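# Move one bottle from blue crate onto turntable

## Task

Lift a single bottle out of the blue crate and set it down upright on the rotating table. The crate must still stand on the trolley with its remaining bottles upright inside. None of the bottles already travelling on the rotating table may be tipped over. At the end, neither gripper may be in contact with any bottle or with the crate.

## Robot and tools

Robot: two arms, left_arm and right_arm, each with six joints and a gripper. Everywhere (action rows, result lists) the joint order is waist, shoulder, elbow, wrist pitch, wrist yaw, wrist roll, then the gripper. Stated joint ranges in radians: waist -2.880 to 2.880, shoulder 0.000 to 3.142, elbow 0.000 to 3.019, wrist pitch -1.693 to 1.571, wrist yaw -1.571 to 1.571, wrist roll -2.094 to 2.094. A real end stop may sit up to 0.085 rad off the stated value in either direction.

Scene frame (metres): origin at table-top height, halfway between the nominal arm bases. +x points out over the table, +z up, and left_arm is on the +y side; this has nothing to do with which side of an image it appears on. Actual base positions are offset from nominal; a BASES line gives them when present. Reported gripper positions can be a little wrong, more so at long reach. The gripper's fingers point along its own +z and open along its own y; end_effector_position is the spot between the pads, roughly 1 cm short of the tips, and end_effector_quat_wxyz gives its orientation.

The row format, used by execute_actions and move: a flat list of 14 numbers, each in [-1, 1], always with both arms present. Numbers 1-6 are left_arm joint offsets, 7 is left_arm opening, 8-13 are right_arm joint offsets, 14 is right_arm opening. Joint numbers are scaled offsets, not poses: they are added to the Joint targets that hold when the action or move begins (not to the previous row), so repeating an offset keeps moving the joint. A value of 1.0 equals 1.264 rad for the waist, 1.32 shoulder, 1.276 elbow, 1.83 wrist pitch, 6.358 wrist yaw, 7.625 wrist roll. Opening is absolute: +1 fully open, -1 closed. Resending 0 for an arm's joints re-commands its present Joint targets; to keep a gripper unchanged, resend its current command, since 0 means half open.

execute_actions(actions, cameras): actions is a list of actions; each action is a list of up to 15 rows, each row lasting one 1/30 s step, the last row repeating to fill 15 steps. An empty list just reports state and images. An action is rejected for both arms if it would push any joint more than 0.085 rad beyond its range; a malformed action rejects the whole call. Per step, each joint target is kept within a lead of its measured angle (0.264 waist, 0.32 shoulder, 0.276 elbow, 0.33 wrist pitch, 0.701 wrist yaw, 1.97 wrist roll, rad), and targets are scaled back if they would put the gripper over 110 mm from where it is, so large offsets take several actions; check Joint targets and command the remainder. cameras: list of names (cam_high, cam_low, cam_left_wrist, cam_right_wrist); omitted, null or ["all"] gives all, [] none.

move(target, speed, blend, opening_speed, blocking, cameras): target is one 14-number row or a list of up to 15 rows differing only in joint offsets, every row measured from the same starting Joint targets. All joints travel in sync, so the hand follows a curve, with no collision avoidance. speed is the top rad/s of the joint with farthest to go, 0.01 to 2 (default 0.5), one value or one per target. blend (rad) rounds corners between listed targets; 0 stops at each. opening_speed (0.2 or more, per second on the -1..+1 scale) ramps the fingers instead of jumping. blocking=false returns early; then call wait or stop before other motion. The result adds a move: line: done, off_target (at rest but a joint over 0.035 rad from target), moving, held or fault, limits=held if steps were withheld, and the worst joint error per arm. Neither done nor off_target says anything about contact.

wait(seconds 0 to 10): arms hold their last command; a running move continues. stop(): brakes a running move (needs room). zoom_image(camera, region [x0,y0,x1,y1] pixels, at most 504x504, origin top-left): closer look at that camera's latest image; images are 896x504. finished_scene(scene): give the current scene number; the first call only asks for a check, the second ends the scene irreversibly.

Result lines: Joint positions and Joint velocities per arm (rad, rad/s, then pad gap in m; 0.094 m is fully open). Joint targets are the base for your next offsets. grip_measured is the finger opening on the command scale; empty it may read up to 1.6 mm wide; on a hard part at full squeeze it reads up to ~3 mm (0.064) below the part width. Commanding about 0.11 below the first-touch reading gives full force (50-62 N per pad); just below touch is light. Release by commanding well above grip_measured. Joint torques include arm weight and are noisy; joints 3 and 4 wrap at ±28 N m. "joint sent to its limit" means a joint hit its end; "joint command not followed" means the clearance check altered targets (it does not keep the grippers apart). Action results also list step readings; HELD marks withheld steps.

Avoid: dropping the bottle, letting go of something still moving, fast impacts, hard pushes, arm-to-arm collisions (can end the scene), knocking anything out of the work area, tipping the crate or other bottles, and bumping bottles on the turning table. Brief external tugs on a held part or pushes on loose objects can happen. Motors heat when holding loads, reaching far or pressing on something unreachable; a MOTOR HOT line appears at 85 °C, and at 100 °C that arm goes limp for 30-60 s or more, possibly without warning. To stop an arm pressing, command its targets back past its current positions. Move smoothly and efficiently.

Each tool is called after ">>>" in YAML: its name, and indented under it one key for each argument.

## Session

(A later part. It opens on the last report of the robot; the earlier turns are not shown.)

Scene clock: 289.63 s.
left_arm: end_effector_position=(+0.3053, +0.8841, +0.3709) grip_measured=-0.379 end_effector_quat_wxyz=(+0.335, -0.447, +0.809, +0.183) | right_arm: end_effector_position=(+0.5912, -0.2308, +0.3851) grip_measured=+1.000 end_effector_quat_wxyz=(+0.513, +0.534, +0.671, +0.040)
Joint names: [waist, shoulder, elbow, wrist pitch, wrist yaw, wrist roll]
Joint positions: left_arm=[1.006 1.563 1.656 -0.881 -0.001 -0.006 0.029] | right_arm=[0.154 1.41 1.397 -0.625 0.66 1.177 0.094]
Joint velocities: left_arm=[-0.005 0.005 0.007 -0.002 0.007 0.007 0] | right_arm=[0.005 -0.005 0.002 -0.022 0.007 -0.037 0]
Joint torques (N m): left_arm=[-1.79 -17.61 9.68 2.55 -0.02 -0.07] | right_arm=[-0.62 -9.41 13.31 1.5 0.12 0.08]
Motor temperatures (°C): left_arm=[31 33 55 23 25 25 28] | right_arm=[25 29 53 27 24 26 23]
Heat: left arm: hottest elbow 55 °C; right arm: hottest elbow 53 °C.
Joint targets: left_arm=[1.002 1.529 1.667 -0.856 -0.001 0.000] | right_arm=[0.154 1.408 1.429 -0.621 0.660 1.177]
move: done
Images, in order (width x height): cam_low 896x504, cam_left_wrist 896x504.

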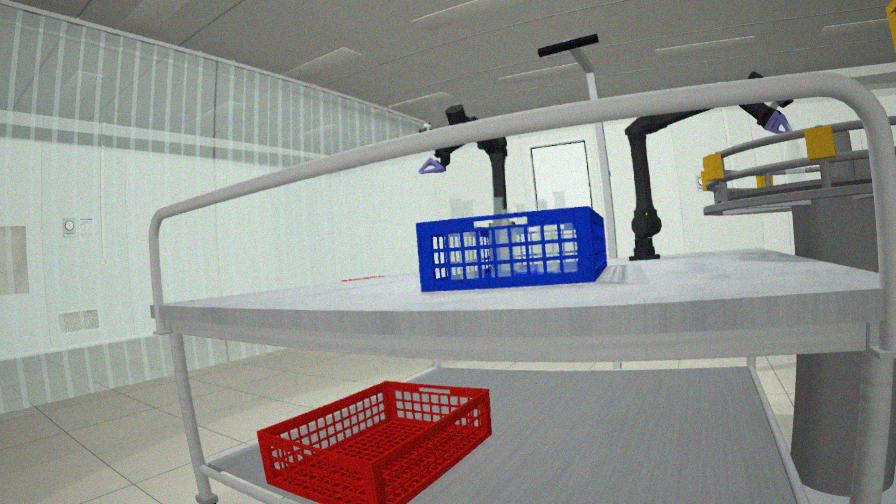

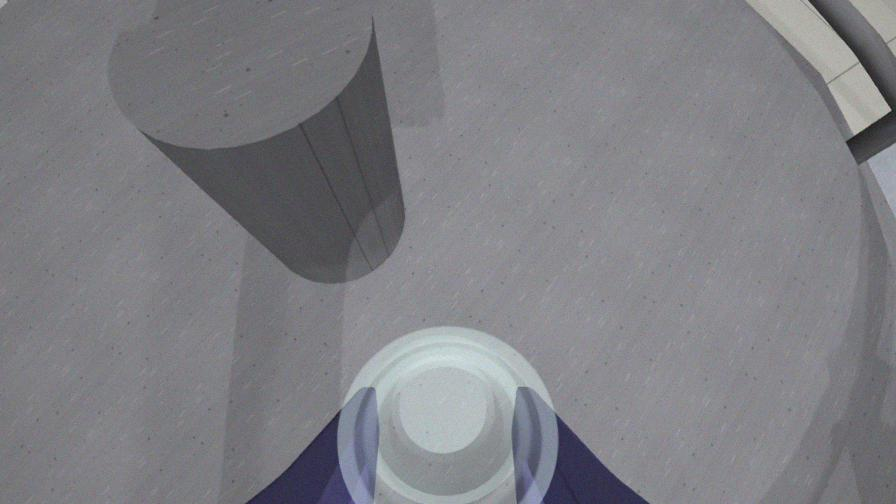

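>>> wait:
  seconds: 0
  cameras: ["cam_low", "cam_left_wrist"]

Scene clock: 316.03 s.
left_arm: end_effector_position=(+0.3053, +0.8841, +0.3709) grip_measured=-0.379 end_effector_quat_wxyz=(+0.335, -0.447, +0.809, +0.183) | right_arm: end_effector_position=(+0.5912, -0.2308, +0.3851) grip_measured=+1.000 end_effector_quat_wxyz=(+0.513, +0.534, +0.671, +0.040)
Joint names: [waist, shoulder, elbow, wrist pitch, wrist yaw, wrist roll]
Joint positions: left_arm=[1.006 1.563 1.656 -0.881 -0.001 -0.006 0.029] | right_arm=[0.154 1.41 1.397 -0.625 0.66 1.177 0.094]
Joint velocities: left_arm=[0.005 -0.005 0.012 -0.002 0.007 0.037 0] | right_arm=[-0.005 0.005 0.002 -0.002 -0.022 0.037 0]
Joint torques (N m): left_arm=[-2.49 -16.79 9.69 2.73 -0.01 -0.06] | right_arm=[-0.62 -9.41 13.33 1.51 0.12 0.08]
Motor temperatures (°C): left_arm=[31 35 56 23 25 25 29] | right_arm=[25 29 53 27 24 26 23]
Heat: left arm: hottest elbow 56 °C; right arm: hottest elbow 53 °C.
Joint targets: left_arm=[1.002 1.529 1.667 -0.856 -0.001 0.000] | right_arm=[0.154 1.408 1.429 -0.621 0.660 1.177]
Tool commands: left_gripper/opening=-0.7 right_gripper/opening=+1.0
Images, in order (width x height): cam_low 896x504, cam_left_wrist 896x504.

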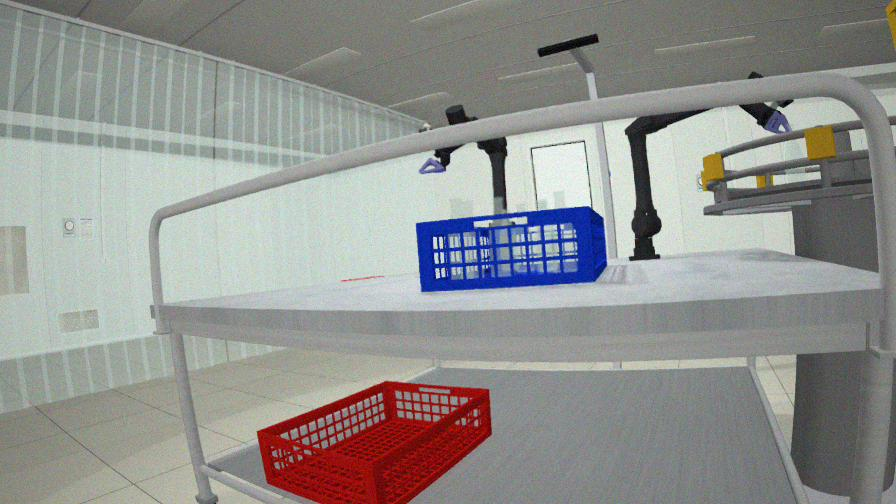

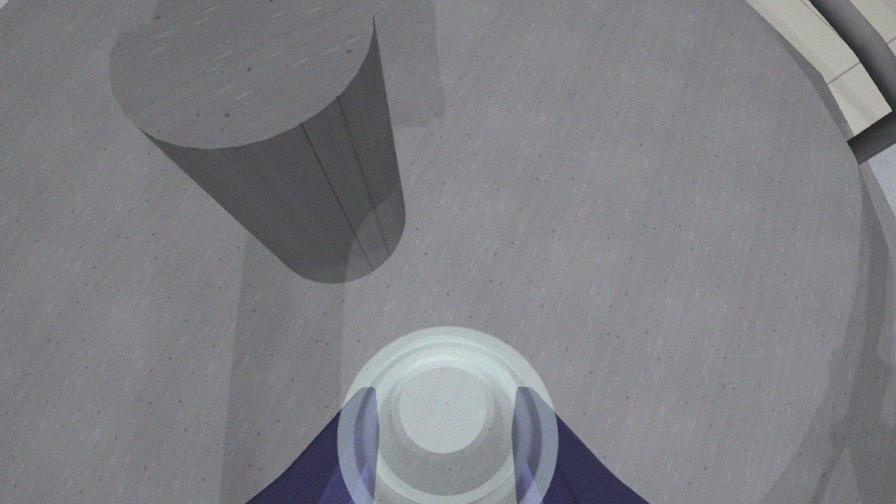

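>>> move:
  target: [0, -0.002, -0.0243, 0.0151, 0, 0, -0.7, 0, 0, 0, 0, 0, 0, 1.0]
  speed: 0.04
  cameras: ["cam_left_wrist"]

Scene clock: 322.07 s.
left_arm: end_effector_position=(+0.3057, +0.8838, +0.3708) grip_measured=-0.379 end_effector_quat_wxyz=(+0.344, -0.444, +0.806, +0.187) | right_arm: end_effector_position=(+0.5912, -0.2308, +0.3851) grip_measured=+1.000 end_effector_quat_wxyz=(+0.513, +0.534, +0.671, +0.040)
Joint names: [waist, shoulder, elbow, wrist pitch, wrist yaw, wrist roll]
Joint positions: left_arm=[1.005 1.551 1.632 -0.846 0 -0.006 0.029] | right_arm=[0.154 1.41 1.397 -0.625 0.66 1.177 0.094]
Joint velocities: left_arm=[-0.015 -0.015 -0.022 0.032 0.037 0.007 0] | right_arm=[-0.005 0.005 -0.002 -0.017 0.037 0.081 0]
Joint torques (N m): left_arm=[-2.43 -17.03 9.2 2.39 -0.07 -0.06] | right_arm=[-0.62 -9.41 13.34 1.5 0.12 0.08]
Motor temperatures (°C): left_arm=[31 36 56 23 25 25 29] | right_arm=[25 29 53 27 24 26 23]
Heat: left arm: hottest elbow 56 °C; right arm: hottest elbow 53 °C.
Joint targets: left_arm=[1.002 1.526 1.636 -0.829 0.000 0.000] | right_arm=[0.154 1.408 1.429 -0.621 0.660 1.177]
move: done
Images, in order (width x height): cam_left_wrist 896x504.

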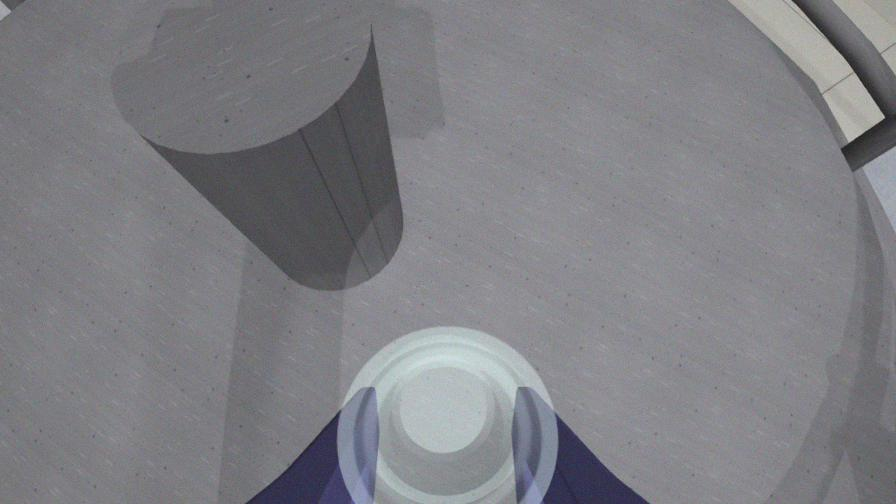

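>>> move:
  target: [0, 0, -0.0094, -0.0071, 0, 0, -0.7, 0, 0, 0, 0, 0, 0, 1.0]
  speed: 0.04
  cameras: ["cam_left_wrist"]

Scene clock: 359.10 s.
left_arm: end_effector_position=(+0.3054, +0.8814, +0.3703) grip_measured=-0.379 end_effector_quat_wxyz=(+0.345, -0.444, +0.806, +0.186) | right_arm: end_effector_position=(+0.5912, -0.2308, +0.3851) grip_measured=+1.000 end_effector_quat_wxyz=(+0.513, +0.534, +0.671, +0.040)
Joint names: [waist, shoulder, elbow, wrist pitch, wrist yaw, wrist roll]
Joint positions: left_arm=[1.005 1.546 1.625 -0.845 0.003 -0.006 0.029] | right_arm=[0.154 1.41 1.397 -0.625 0.66 1.177 0.094]
Joint velocities: left_arm=[-0.005 -0.005 -0.002 0.002 -0.007 0.007 -0.001] | right_arm=[0.005 -0.005 -0.022 -0.007 0.081 -0.022 0]
Joint torques (N m): left_arm=[-1.85 -15.68 8.84 1.87 -0.16 -0.06] | right_arm=[-0.56 -9.47 13.31 1.48 0.12 0.08]
Motor temperatures (°C): left_arm=[31 36 57 23 25 25 29] | right_arm=[25 29 54 27 24 26 23]
Heat: left arm: hottest elbow 57 °C; right arm: hottest elbow 54 °C.
Joint targets: left_arm=[1.002 1.526 1.624 -0.842 0.000 0.000] | right_arm=[0.154 1.408 1.429 -0.621 0.660 1.177]
move: done
Images, in order (width x height): cam_left_wrist 896x504.

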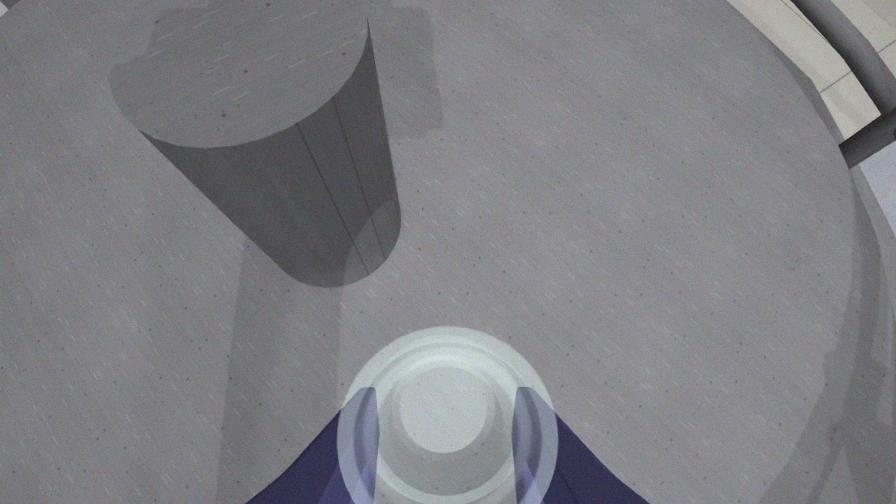

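>>> wait:
  seconds: 0
  cameras: ["cam_low", "cam_high", "cam_left_wrist"]

>>> zoom_image:
  camera: "cam_low"
  region: [690, 60, 896, 230]

>>> zoom_image:
  camera: "cam_left_wrist"
  region: [220, 250, 640, 504]

Scene clock: 383.70 s.
left_arm: end_effector_position=(+0.3056, +0.8812, +0.3706) grip_measured=-0.379 end_effector_quat_wxyz=(+0.345, -0.443, +0.806, +0.186) | right_arm: end_effector_position=(+0.5912, -0.2308, +0.3851) grip_measured=+1.000 end_effector_quat_wxyz=(+0.513, +0.534, +0.671, +0.040)
Joint names: [waist, shoulder, elbow, wrist pitch, wrist yaw, wrist roll]
Joint positions: left_arm=[1.004 1.545 1.625 -0.845 0.004 -0.006 0.029] | right_arm=[0.154 1.41 1.397 -0.625 0.66 1.177 0.094]
Joint velocities: left_arm=[-0.005 -0.015 0.007 0.022 -0.066 0.007 0] | right_arm=[-0.015 0.005 -0.002 0.012 -0.037 0.066 0]
Joint torques (N m): left_arm=[-1.85 -15.91 8.95 1.76 -0.17 -0.03] | right_arm=[-0.62 -9.41 13.34 1.5 0.12 0.08]
Motor temperatures (°C): left_arm=[31 34 55 23 25 25 29] | right_arm=[25 29 55 27 24 26 23]
Heat: left arm: hottest elbow 55 °C; right arm: hottest elbow 55 °C.
Joint targets: left_arm=[1.002 1.526 1.624 -0.842 -0.001 0.000] | right_arm=[0.154 1.408 1.429 -0.621 0.660 1.177]
Tool commands: left_gripper/opening=-0.7 right_gripper/opening=+1.0
Images, in order (width x height): cam_high 896x504, cam_low 896x504, cam_left_wrist 896x504.

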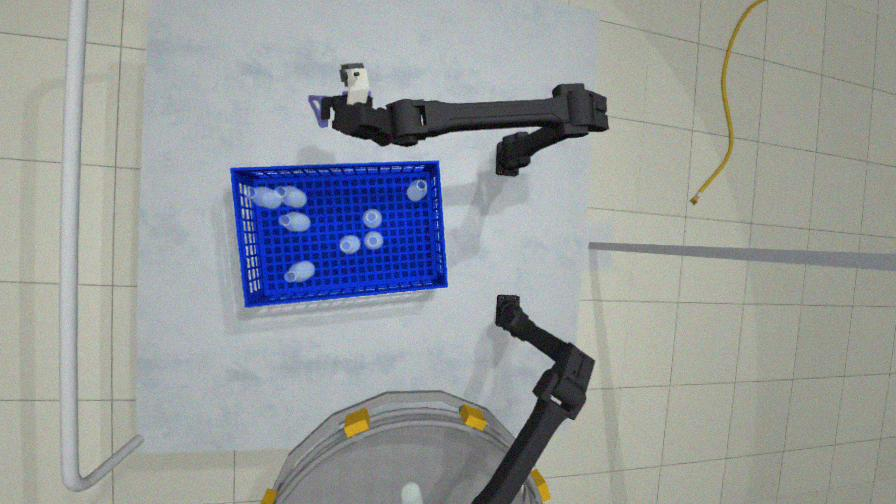

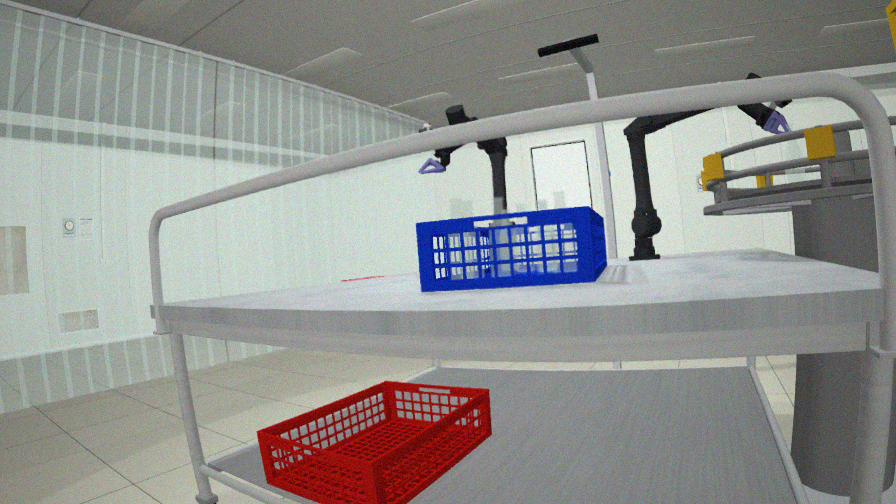

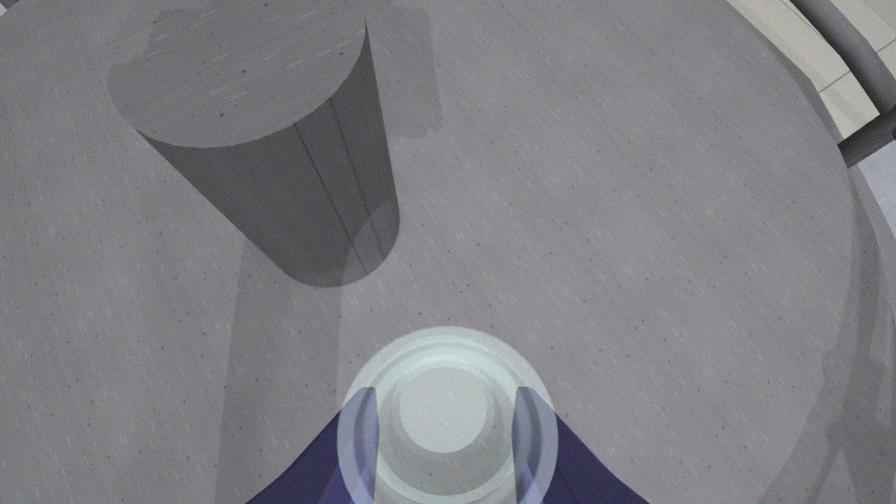

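Scaled by 2.447 from the camera's 896x504 image, which has a finer 1280x720 frame.

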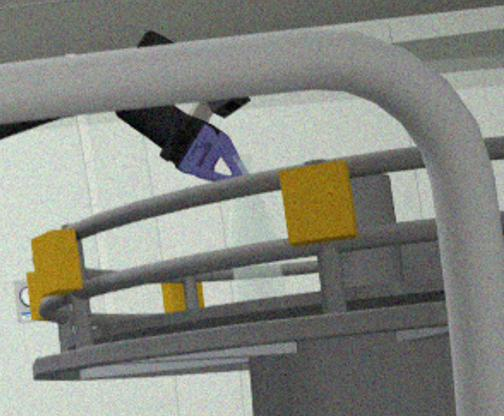

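Scaled by 1.200 from the camera's 896x504 image, which has a finer 1280x720 frame.

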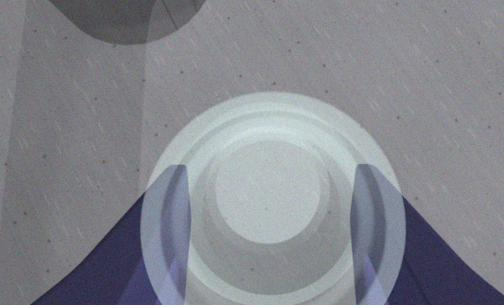

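>>> move:
  target: [0, 0.0015, 0.0345, -0.0072, 0, 0, -0.7, 0, 0, 0, 0, 0, 0, 1.0]
  speed: 0.06
  cameras: ["cam_left_wrist"]

Scene clock: 413.57 s.
left_arm: end_effector_position=(+0.3059, +0.8808, +0.3704) grip_measured=-0.379 end_effector_quat_wxyz=(+0.345, -0.443, +0.807, +0.185) | right_arm: end_effector_position=(+0.5912, -0.2308, +0.3851) grip_measured=+1.000 end_effector_quat_wxyz=(+0.513, +0.534, +0.671, +0.040)
Joint names: [waist, shoulder, elbow, wrist pitch, wrist yaw, wrist roll]
Joint positions: left_arm=[1.004 1.545 1.625 -0.846 0.004 -0.006 0.029] | right_arm=[0.154 1.41 1.397 -0.625 0.66 1.177 0.094]
Joint velocities: left_arm=[-0.005 -0.005 -0.002 0.017 0.007 -0.007 0] | right_arm=[0.005 0.005 -0.002 -0.007 0.066 -0.037 0]
Joint torques (N m): left_arm=[-1.67 -15.79 12.15 1.35 -0.21 -0.06] | right_arm=[-0.56 -9.35 13.31 1.5 0.12 0.08]
Motor temperatures (°C): left_arm=[31 34 55 23 25 25 29] | right_arm=[25 29 55 27 24 26 23]
Heat: left arm: hottest elbow 55 °C; right arm: hottest elbow 55 °C.
Joint targets: left_arm=[1.002 1.528 1.668 -0.855 0.000 0.000] | right_arm=[0.154 1.408 1.429 -0.621 0.660 1.177]
move: off_target (left_arm); left_arm: the elbow is farthest, 0.043 rad from its target
Images, in order (width x height): cam_left_wrist 896x504.

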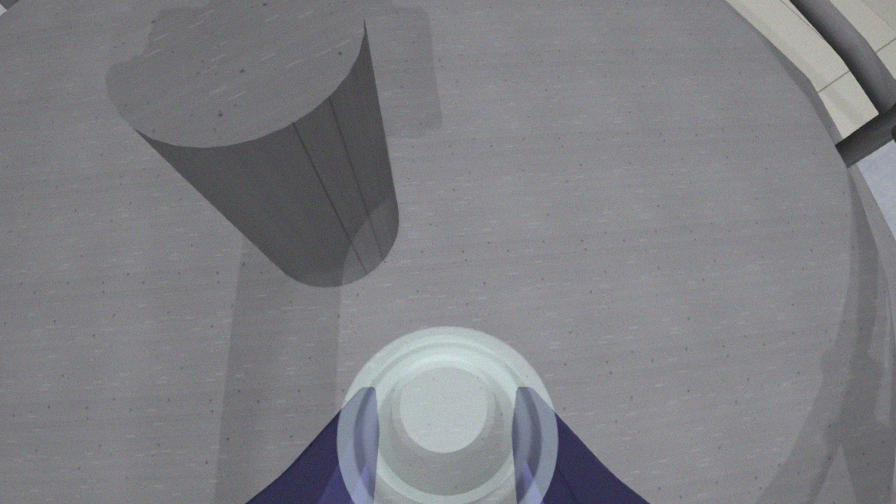

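>>> move:
  target: [0, 0, 0.0172, 0, 0, 0, -0.7, 0, 0, 0, 0, 0, 0, 1.0]
  speed: 0.06
  cameras: ["cam_left_wrist"]

Scene clock: 421.97 s.
left_arm: end_effector_position=(+0.3058, +0.8805, +0.3704) grip_measured=-0.380 end_effector_quat_wxyz=(+0.344, -0.443, +0.807, +0.185) | right_arm: end_effector_position=(+0.5912, -0.2308, +0.3851) grip_measured=+1.000 end_effector_quat_wxyz=(+0.513, +0.534, +0.671, +0.040)
Joint names: [waist, shoulder, elbow, wrist pitch, wrist yaw, wrist roll]
Joint positions: left_arm=[1.003 1.545 1.626 -0.849 0.004 -0.006 0.029] | right_arm=[0.154 1.41 1.397 -0.625 0.66 1.177 0.094]
Joint velocities: left_arm=[-0.005 -0.015 0.007 -0.017 -0.051 -0.007 0] | right_arm=[-0.005 -0.005 -0.012 0.017 0.007 -0.007 0]
Joint torques (N m): left_arm=[-1.67 -15.74 13.45 1.28 -0.21 -0.14] | right_arm=[-0.62 -9.41 13.34 1.5 0.12 0.08]
Motor temperatures (°C): left_arm=[31 34 56 23 25 25 29] | right_arm=[25 29 55 27 24 26 23]
Heat: left arm: hottest elbow 56 °C; right arm: hottest elbow 55 °C.
Joint targets: left_arm=[1.002 1.528 1.690 -0.855 -0.001 0.000] | right_arm=[0.154 1.408 1.429 -0.621 0.660 1.177]
move: off_target (left_arm); left_arm: the elbow is farthest, 0.064 rad from its target
Images, in order (width x height): cam_left_wrist 896x504.

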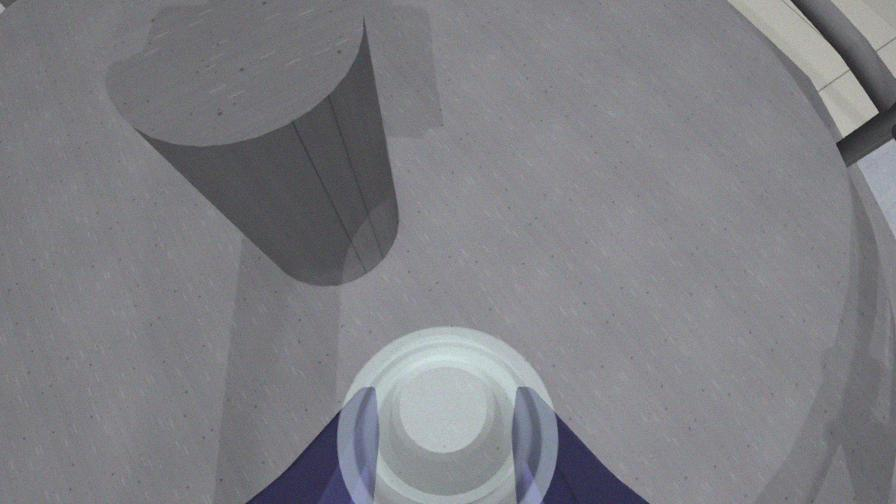

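>>> move:
  target: [0, 0, 0.0157, 0, 0, 0, -0.7, 0, 0, 0, 0, 0, 0, 1.0]
  speed: 0.06
  cameras: ["cam_left_wrist"]

Scene clock: 424.77 s.
left_arm: end_effector_position=(+0.3051, +0.8798, +0.3713) grip_measured=-0.380 end_effector_quat_wxyz=(+0.342, -0.444, +0.808, +0.184) | right_arm: end_effector_position=(+0.5912, -0.2308, +0.3851) grip_measured=+1.000 end_effector_quat_wxyz=(+0.513, +0.534, +0.671, +0.040)
Joint names: [waist, shoulder, elbow, wrist pitch, wrist yaw, wrist roll]
Joint positions: left_arm=[1.003 1.545 1.63 -0.858 0.002 -0.006 0.029] | right_arm=[0.154 1.41 1.397 -0.625 0.66 1.177 0.094]
Joint velocities: left_arm=[-0.015 -0.005 0.012 0.022 0.007 -0.066 -0.001] | right_arm=[-0.015 -0.005 -0.007 -0.007 -0.022 -0.037 0]
Joint torques (N m): left_arm=[-2.14 -15.91 14.45 1.74 -0.15 -0.08] | right_arm=[-0.67 -9.41 13.33 1.48 0.12 0.08]
Motor temperatures (°C): left_arm=[31 34 57 23 25 25 29] | right_arm=[25 29 55 27 24 26 23]
Heat: left arm: hottest elbow 57 °C; right arm: hottest elbow 55 °C.
Joint targets: left_arm=[1.002 1.528 1.710 -0.855 -0.001 0.000] | right_arm=[0.154 1.408 1.429 -0.621 0.660 1.177]
move: off_target (left_arm); left_arm: the elbow is farthest, 0.080 rad from its target
Images, in order (width x height): cam_left_wrist 896x504.

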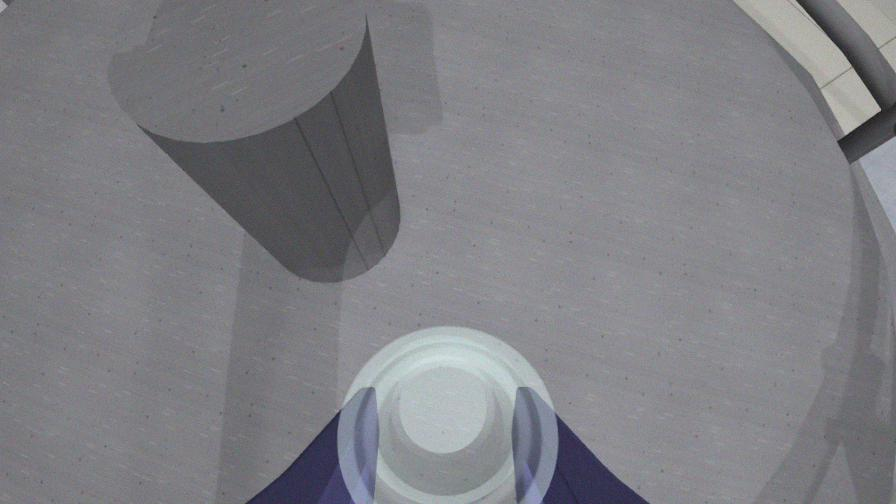

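>>> move:
  target: [0, 0, 0.0095, 0, 0, 0, -0.7, 0, 0, 0, 0, 0, 0, 1.0]
  speed: 0.06
  cameras: ["cam_left_wrist"]

Scene clock: 429.40 s.
left_arm: end_effector_position=(+0.3061, +0.8814, +0.3791) grip_measured=-0.380 end_effector_quat_wxyz=(+0.347, -0.443, +0.805, +0.187) | right_arm: end_effector_position=(+0.5912, -0.2308, +0.3851) grip_measured=+1.000 end_effector_quat_wxyz=(+0.513, +0.534, +0.671, +0.040)
Joint names: [waist, shoulder, elbow, wrist pitch, wrist yaw, wrist roll]
Joint positions: left_arm=[1.003 1.545 1.644 -0.858 0.002 -0.006 0.029] | right_arm=[0.154 1.41 1.397 -0.625 0.66 1.177 0.094]
Joint velocities: left_arm=[-0.015 -0.005 -0.027 -0.007 0.037 0.037 -0.001] | right_arm=[0.005 0.015 -0.032 0.007 0.037 0.066 0]
Joint torques (N m): left_arm=[-2.26 -16.62 14.52 1.89 -0.2 -0.07] | right_arm=[-0.62 -9.47 13.34 1.51 0.12 0.08]
Motor temperatures (°C): left_arm=[31 34 59 23 25 25 29] | right_arm=[25 29 55 27 24 26 23]
Heat: left arm: hottest elbow 59 °C; right arm: hottest elbow 55 °C.
Joint targets: left_arm=[1.002 1.528 1.722 -0.855 -0.001 0.000] | right_arm=[0.154 1.408 1.429 -0.621 0.660 1.177]
move: off_target (left_arm); left_arm: the elbow is farthest, 0.078 rad from its target
Images, in order (width x height): cam_left_wrist 896x504.

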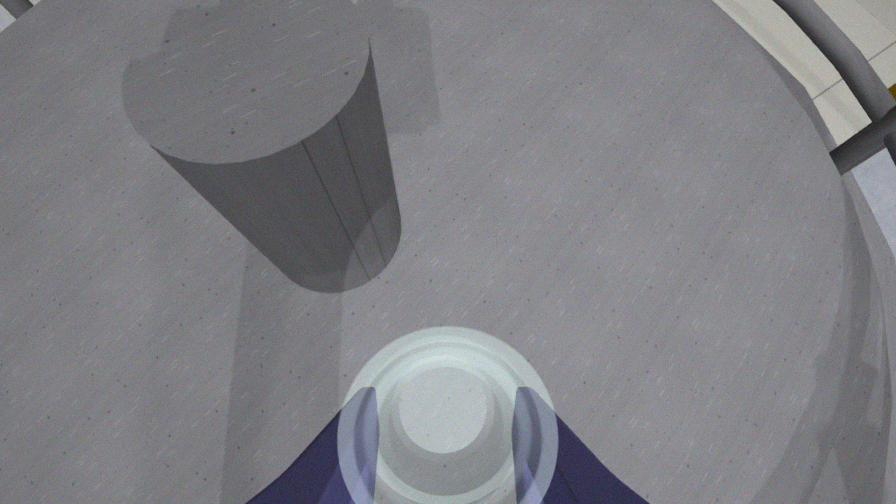

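>>> move:
  target: [0, 0, 0, -0.0175, 0, 0, -0.7, 0, 0, 0, 0, 0, 0, 1.0]
  speed: 0.06
  cameras: ["cam_left_wrist"]

Scene clock: 443.13 s.
left_arm: end_effector_position=(+0.3032, +0.8769, +0.3737) grip_measured=-0.380 end_effector_quat_wxyz=(+0.335, -0.446, +0.810, +0.181) | right_arm: end_effector_position=(+0.5912, -0.2308, +0.3851) grip_measured=+1.000 end_effector_quat_wxyz=(+0.513, +0.534, +0.671, +0.040)
Joint names: [waist, shoulder, elbow, wrist pitch, wrist yaw, wrist roll]
Joint positions: left_arm=[1.003 1.545 1.644 -0.889 0.002 -0.006 0.029] | right_arm=[0.154 1.41 1.397 -0.625 0.66 1.177 0.094]
Joint velocities: left_arm=[-0.015 -0.005 0.007 0.007 0.022 -0.051 0.001] | right_arm=[-0.005 0.005 0.007 0.012 0.11 -0.095 0]
Joint torques (N m): left_arm=[-2.14 -15.5 14.32 1.65 -0.14 -0.07] | right_arm=[-0.62 -9.35 13.33 1.48 0.12 0.08]
Motor temperatures (°C): left_arm=[31 34 64 23 25 25 29] | right_arm=[25 29 56 27 24 26 23]
Heat: left arm: hottest elbow 64 °C; right arm: hottest elbow 56 °C.
Joint targets: left_arm=[1.002 1.528 1.722 -0.887 -0.001 0.000] | right_arm=[0.154 1.408 1.429 -0.621 0.660 1.177]
move: off_target (left_arm); left_arm: the elbow is farthest, 0.078 rad from its target
Images, in order (width x height): cam_left_wrist 896x504.

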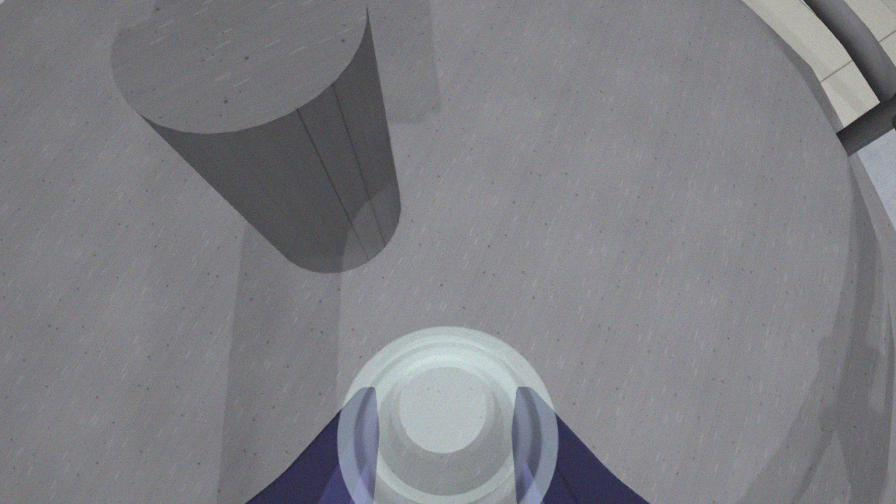

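>>> move:
  target: [0, 0, -0.0574, 0, 0, 0, -0.7, 0, 0, 0, 0, 0, 0, 1.0]
  speed: 0.06
  cameras: ["cam_left_wrist"]

Scene clock: 452.67 s.
left_arm: end_effector_position=(+0.3028, +0.8762, +0.3705) grip_measured=-0.380 end_effector_quat_wxyz=(+0.332, -0.446, +0.811, +0.179) | right_arm: end_effector_position=(+0.5912, -0.2308, +0.3851) grip_measured=+1.000 end_effector_quat_wxyz=(+0.513, +0.534, +0.671, +0.040)
Joint names: [waist, shoulder, elbow, wrist pitch, wrist yaw, wrist roll]
Joint positions: left_arm=[1.003 1.545 1.639 -0.89 0.002 -0.006 0.029] | right_arm=[0.154 1.41 1.397 -0.625 0.66 1.177 0.094]
Joint velocities: left_arm=[-0.005 -0.005 0.032 -0.017 -0.022 0.007 0] | right_arm=[-0.015 -0.005 -0.002 0.002 -0.095 0.022 0]
Joint torques (N m): left_arm=[-1.67 -16.09 9.68 1.65 -0.15 -0.06] | right_arm=[-0.62 -9.35 13.33 1.5 0.12 0.08]
Motor temperatures (°C): left_arm=[30 34 66 23 25 25 29] | right_arm=[25 29 56 27 24 26 23]
Heat: left arm: hottest elbow 66 °C; right arm: hottest elbow 56 °C.
Joint targets: left_arm=[1.002 1.528 1.649 -0.887 -0.001 0.000] | right_arm=[0.154 1.408 1.429 -0.621 0.660 1.177]
move: done
Images, in order (width x height): cam_left_wrist 896x504.

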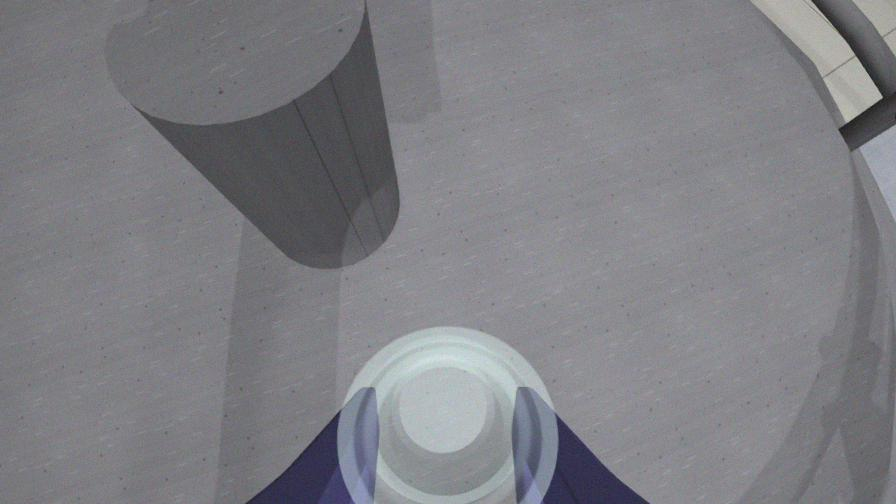

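>>> execute_actions:
  actions:
    - [[-0.0005,0,0,0,0,0,1.0,0,0,0,0,0,0,1.0],[-0.0015,0,0,0,0,0,1.0,0,0,0,0,0,0,1.0],[-0.003,0,0,0,0,0,1.0,0,0,0,0,0,0,1.0],[-0.0049,0,0,0,0,0,1.0,0,0,0,0,0,0,1.0],[-0.0068,0,0.0007,0,0,0,1.0,0,0,0,0,0,0,1.0],[-0.0087,0,0.0027,0,0,0,1.0,0,0,0,0,0,0,1.0],[-0.0106,0,0.006,0,0,0,1.0,0,0,0,0,0,0,1.0],[-0.0125,-0.0004,0.0104,-0.0006,0,0,1.0,0,0,0,0,0,0,1.0],[-0.0144,-0.0017,0.0158,-0.0022,0,0,1.0,0,0,0,0,0,0,1.0],[-0.0163,-0.0037,0.022,-0.005,0,0,1.0,0,0,0,0,0,0,1.0],[-0.0182,-0.0065,0.0287,-0.0087,0,0,1.0,0,0,0,0,0,0,1.0],[-0.0201,-0.0099,0.0357,-0.0133,0,0,1.0,0,0,0,0,0,0,1.0],[-0.022,-0.0138,0.0426,-0.0186,0,0,1.0,0,0,0,0,0,0,1.0],[-0.0239,-0.0182,0.0493,-0.0244,0,0,1.0,0,0,0,0,0,0,1.0],[-0.0258,-0.0228,0.0555,-0.0307,0,0,1.0,0,0,0,0,0,0,1.0]]
    - [[-0.0019,-0.0049,0.0054,-0.0065,0,0,1.0,0,0,0,0,0,0,1.0],[-0.0038,-0.0097,0.0098,-0.0129,0,0,1.0,0,0,0,0,0,0,1.0],[-0.0057,-0.0143,0.0131,-0.0192,0,0,1.0,0,0,0,0,0,0,1.0],[-0.0076,-0.0187,0.0151,-0.025,0,0,1.0,0,0,0,0,0,0,1.0],[-0.0095,-0.0226,0.0158,-0.0303,0,0,1.0,0,0,0,0,0,0,1.0],[-0.0114,-0.026,0.0158,-0.0349,0,0,1.0,0,0,0,0,0,0,1.0],[-0.0133,-0.0288,0.0158,-0.0386,0,0,1.0,0,0,0,0,0,0,1.0],[-0.0152,-0.0308,0.0158,-0.0414,0,0,1.0,0,0,0,0,0,0,1.0],[-0.0171,-0.0321,0.0158,-0.043,0,0,1.0,0,0,0,0,0,0,1.0],[-0.019,-0.0325,0.0158,-0.0436,0,0,1.0,0,0,0,0,0,0,1.0],[-0.0205,-0.0325,0.0158,-0.0436,0,0,1.0,0,0,0,0,0,0,1.0],[-0.0216,-0.0325,0.0158,-0.0436,0,0,1.0,0,0,0,0,0,0,1.0],[-0.0222,-0.0325,0.0158,-0.0436,0,0,1.0,0,0,0,0,0,0,1.0],[-0.0225,-0.0325,0.0158,-0.0436,0,0,1.0,0,0,0,0,0,0,1.0],[-0.0225,-0.0325,0.0158,-0.0436,0,0,1.0,0,0,0,0,0,0,1.0]]
  cameras: ["cam_low", "cam_left_wrist"]

Scene clock: 484.77 s.
left_arm: end_effector_position=(+0.3076, +0.8223, +0.4336) grip_measured=+0.998 end_effector_quat_wxyz=(+0.346, -0.421, +0.820, +0.174) | right_arm: end_effector_position=(+0.5912, -0.2308, +0.3851) grip_measured=+1.000 end_effector_quat_wxyz=(+0.513, +0.534, +0.671, +0.040)
Joint names: [waist, shoulder, elbow, wrist pitch, wrist yaw, wrist roll]
Joint positions: left_arm=[0.947 1.451 1.692 -1.017 0.002 -0.006 0.094] | right_arm=[0.154 1.41 1.397 -0.625 0.66 1.177 0.094]
Joint velocities: left_arm=[0.024 0.005 0.002 -0.007 -0.022 -0.066 0] | right_arm=[-0.005 -0.005 -0.022 -0.007 0.022 -0.022 0]
Joint torques (N m): left_arm=[-2.2 -12.69 12.01 1.44 -0.12 -0.06] | right_arm=[-0.62 -9.35 13.31 1.5 0.12 0.08]
Motor temperatures (°C): left_arm=[30 34 61 23 25 25 29] | right_arm=[25 29 56 27 24 26 23]
Heat: left arm: hottest elbow 61 °C; right arm: hottest elbow 56 °C.
Joint targets: left_arm=[0.941 1.455 1.740 -1.023 0.000 0.000] | right_arm=[0.154 1.408 1.429 -0.621 0.660 1.177]
Step readings (joint positions of left_arm | right_arm):
0: [1.003 1.545 1.639 -0.890 0.002 -0.006] | [0.154 1.410 1.397 -0.625 0.660 1.177]
1: [1.003 1.545 1.639 -0.890 0.002 -0.006] | [0.154 1.410 1.397 -0.625 0.660 1.177]
2: [1.003 1.545 1.639 -0.890 0.002 -0.006] | [0.154 1.410 1.397 -0.625 0.660 1.177]
4: [1.003 1.544 1.639 -0.890 0.002 -0.006] | [0.154 1.410 1.397 -0.625 0.660 1.177]
8: [1.003 1.543 1.639 -0.890 0.002 -0.006] | [0.154 1.410 1.397 -0.625 0.660 1.177]
15: [0.991 1.540 1.639 -0.901 0.002 -0.006] | [0.154 1.410 1.397 -0.625 0.660 1.177]
16: [0.988 1.537 1.639 -0.908 0.002 -0.006] | [0.154 1.410 1.397 -0.625 0.660 1.177]
17: [0.985 1.535 1.640 -0.917 0.002 -0.006] | [0.154 1.410 1.397 -0.625 0.660 1.177]
19: [0.978 1.529 1.648 -0.937 0.002 -0.006] | [0.154 1.410 1.397 -0.625 0.660 1.177]
23: [0.968 1.506 1.669 -0.976 0.002 -0.006] | [0.154 1.410 1.397 -0.625 0.660 1.177]
30: [0.951 1.456 1.689 -1.011 0.002 -0.006] | [0.154 1.410 1.397 -0.625 0.660 1.177]
Images, in order (width x height): cam_low 896x504, cam_left_wrist 896x504.

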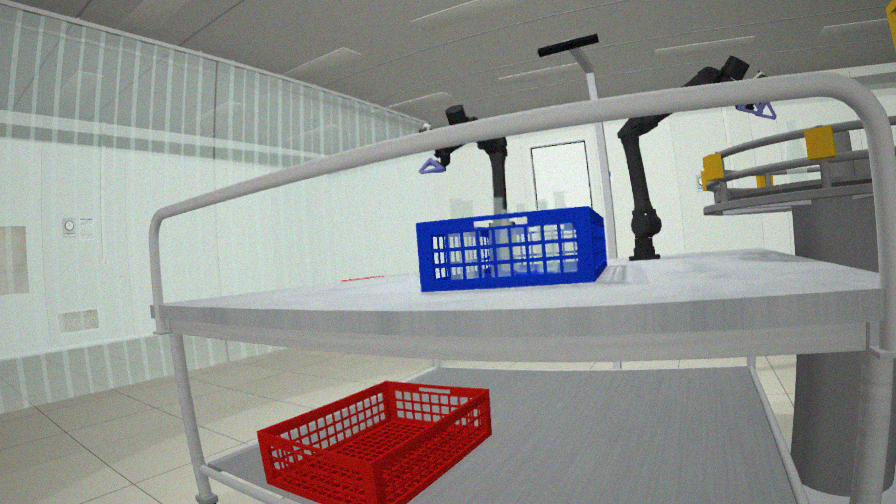

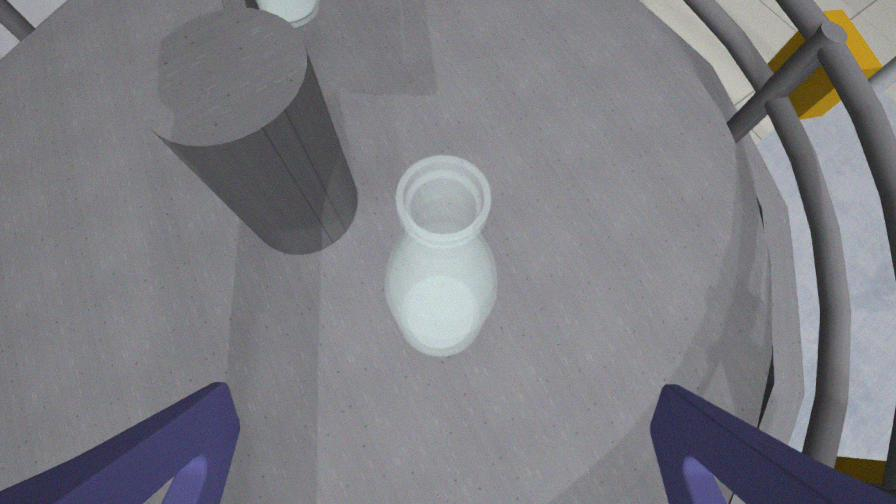

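>>> move:
  target: [0, -0.0114, 0.3997, -0.3098, 0, 0, 1.0, 0, 0, 0, 0, 0, 0, 1.0]
  speed: 0.5
  cameras: ["cam_left_wrist"]

Scene clock: 494.97 s.
left_arm: end_effector_position=(+0.2448, +0.7355, +0.6011) grip_measured=+0.998 end_effector_quat_wxyz=(+0.329, -0.425, +0.827, +0.166) | right_arm: end_effector_position=(+0.5912, -0.2308, +0.3851) grip_measured=+1.000 end_effector_quat_wxyz=(+0.513, +0.534, +0.671, +0.040)
Joint names: [waist, shoulder, elbow, wrist pitch, wrist yaw, wrist roll]
Joint positions: left_arm=[0.947 1.441 2.209 -1.584 0.002 -0.006 0.094] | right_arm=[0.154 1.41 1.397 -0.625 0.66 1.177 0.094]
Joint velocities: left_arm=[-0.024 -0.015 0.022 -0.027 -0.051 0.037 0] | right_arm=[-0.005 -0.015 -0.002 -0.012 0.11 -0.007 0]
Joint torques (N m): left_arm=[-2.32 -10.52 9.69 1.36 -0.14 -0.05] | right_arm=[-0.62 -9.41 13.34 1.5 0.12 0.08]
Motor temperatures (°C): left_arm=[30 35 63 23 25 25 28] | right_arm=[25 29 57 27 24 26 23]
Heat: left arm: hottest elbow 63 °C; right arm: hottest elbow 57 °C.
Joint targets: left_arm=[0.941 1.440 2.250 -1.590 0.000 0.000] | right_arm=[0.154 1.408 1.429 -0.621 0.660 1.177]
move: off_target (left_arm); left_arm: the elbow is farthest, 0.041 rad from its target
Images, in order (width x height): cam_left_wrist 896x504.

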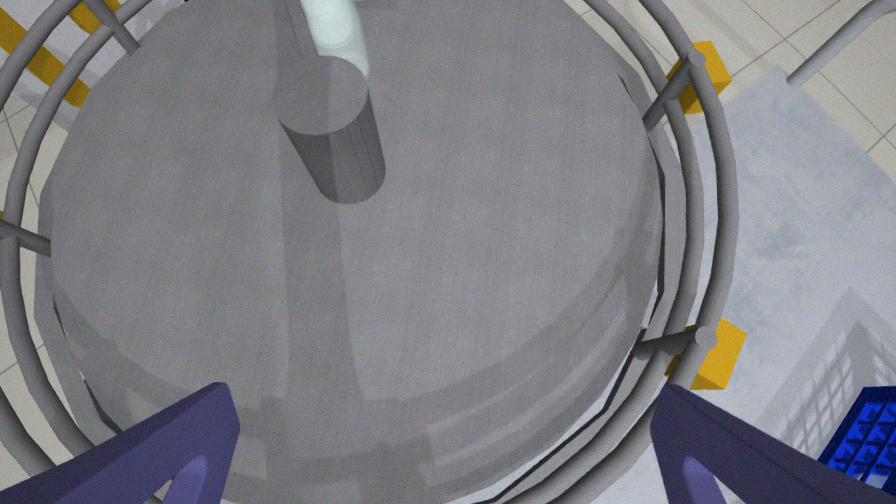

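Now I'll tilt the wrist to view the far side of the turntable.

>>> move:
  target: [0.1, 0, 0, 0.2186, 0, 0, 1.0, 0, 0, 0, 0, 0, 0, 1.0]
  speed: 0.5
  cameras: ["cam_high", "cam_left_wrist"]

>>> zoom_image:
  camera: "cam_left_wrist"
  region: [200, 0, 650, 300]

>>> zoom_image:
  camera: "cam_high"
  region: [220, 150, 460, 320]

Scene clock: 500.50 s.
left_arm: end_effector_position=(+0.2250, +0.8125, +0.6759) grip_measured=+0.998 end_effector_quat_wxyz=(+0.465, -0.428, +0.727, +0.269) | right_arm: end_effector_position=(+0.5912, -0.2308, +0.3851) grip_measured=+1.000 end_effector_quat_wxyz=(+0.513, +0.534, +0.671, +0.040)
Joint names: [waist, shoulder, elbow, wrist pitch, wrist yaw, wrist roll]
Joint positions: left_arm=[1.061 1.441 2.209 -1.205 0.002 -0.006 0.094] | right_arm=[0.154 1.41 1.397 -0.625 0.66 1.177 0.094]
Joint velocities: left_arm=[-0.005 0.005 0.002 0.007 -0.022 -0.022 0.002] | right_arm=[0.005 -0.015 0.002 0.017 0.007 -0.051 0]
Joint torques (N m): left_arm=[-1.26 -10.05 9.91 2.69 -0.14 -0.06] | right_arm=[-0.56 -9.41 13.33 1.5 0.12 0.08]
Motor temperatures (°C): left_arm=[30 35 62 23 25 25 28] | right_arm=[25 29 57 27 24 26 23]
Heat: left arm: hottest elbow 62 °C; right arm: hottest elbow 57 °C.
Joint targets: left_arm=[1.067 1.440 2.250 -1.190 0.000 0.000] | right_arm=[0.154 1.408 1.429 -0.621 0.660 1.177]
move: off_target (left_arm); left_arm: the elbow is farthest, 0.041 rad from its target
Images, in order (width x height): cam_high 896x504, cam_left_wrist 896x504.

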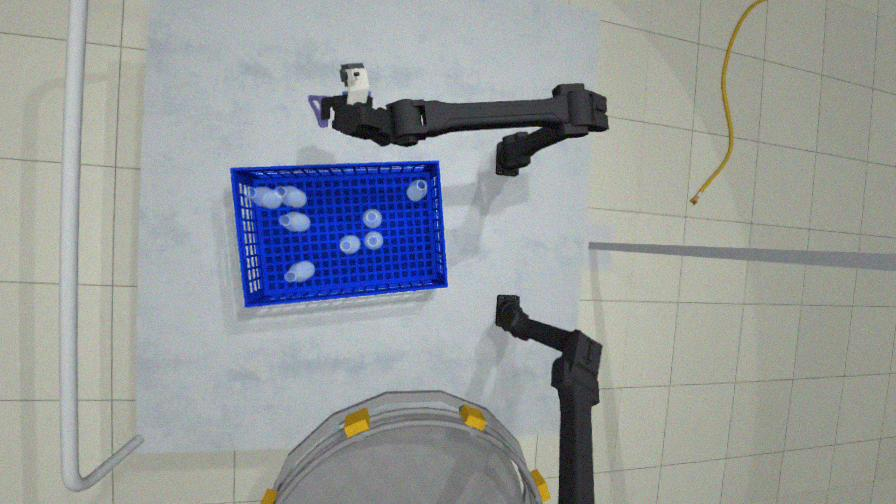

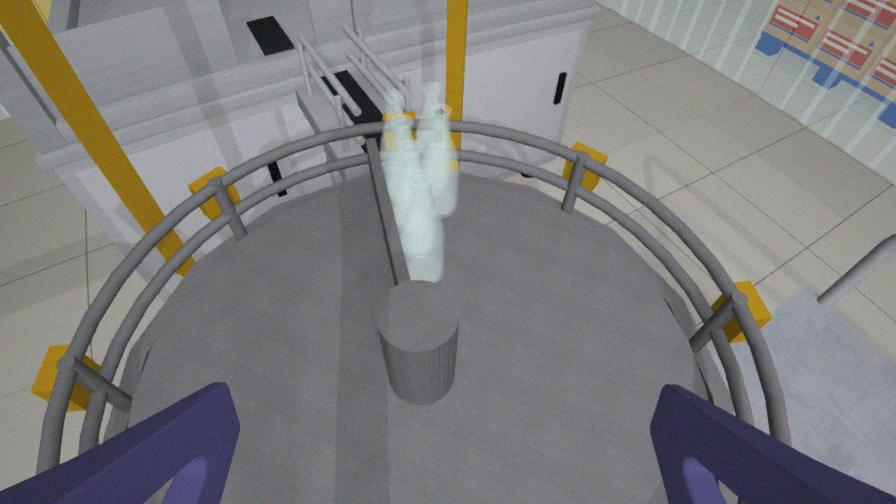

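Scaled by 1.120 from the camera's 896x504 image, which has a finer 1280x720 frame.

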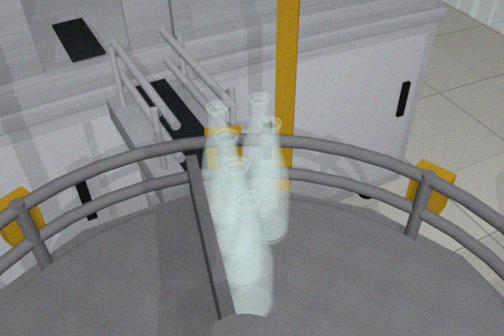

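Scaled by 2.100 from the camera's 896x504 image, which has a finer 1280x720 frame.

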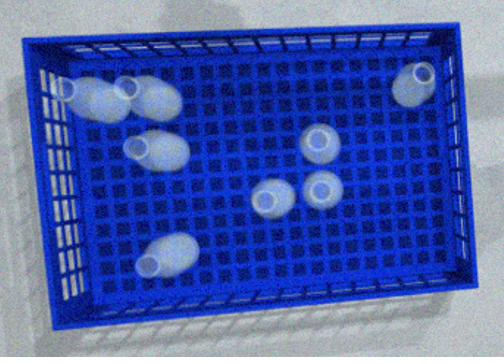

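>>> wait:
  seconds: 0.5
  cameras: ["cam_left_wrist"]

>>> zoom_image:
  camera: "cam_left_wrist"
  region: [340, 60, 500, 300]

Scene clock: 508.97 s.
left_arm: end_effector_position=(+0.2250, +0.8126, +0.6760) grip_measured=+0.998 end_effector_quat_wxyz=(+0.465, -0.428, +0.727, +0.269) | right_arm: end_effector_position=(+0.5912, -0.2308, +0.3851) grip_measured=+1.000 end_effector_quat_wxyz=(+0.513, +0.534, +0.671, +0.040)
Joint names: [waist, shoulder, elbow, wrist pitch, wrist yaw, wrist roll]
Joint positions: left_arm=[1.061 1.441 2.209 -1.205 0.002 -0.006 0.094] | right_arm=[0.154 1.41 1.397 -0.625 0.66 1.177 0.094]
Joint velocities: left_arm=[0.005 -0.005 0.007 0.002 0.022 0.051 -0.001] | right_arm=[0.005 -0.015 0.002 0.012 -0.066 -0.051 0]
Joint torques (N m): left_arm=[-1.55 -10.58 9.88 2.67 -0.11 -0.06] | right_arm=[-0.62 -9.41 13.33 1.5 0.12 0.08]
Motor temperatures (°C): left_arm=[30 34 62 23 25 25 28] | right_arm=[25 29 57 27 24 26 23]
Heat: left arm: hottest elbow 62 °C; right arm: hottest elbow 57 °C.
Joint targets: left_arm=[1.067 1.440 2.250 -1.190 0.000 0.000] | right_arm=[0.154 1.408 1.429 -0.621 0.660 1.177]
Tool commands: left_gripper/opening=+1.0 right_gripper/opening=+1.0
wait: 0.50 s; at rest from the start
Images, in order (width x height): cam_left_wrist 896x504.

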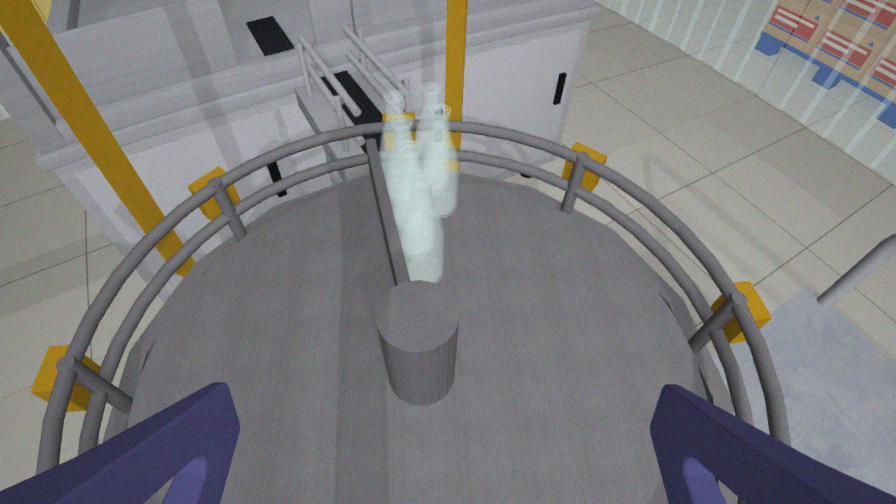

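Scaled by 2.100 from the camera's 896x504 image, which has a finer 1280x720 frame.

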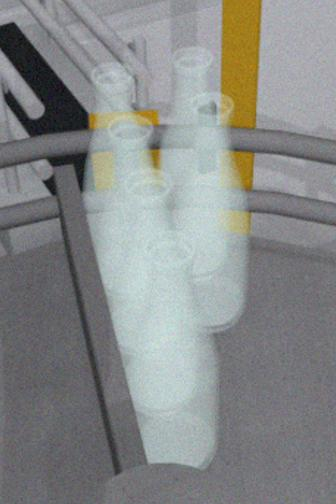

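>>> finished_scene:
  scene: 2

This call ended nothing. Check each condition of the task against the scene as it is now, look again where you are not sure, and mend what is not met. Then call finished_scene again.

>>> finished_scene:
  scene: 2

The scene is finished: the task was done.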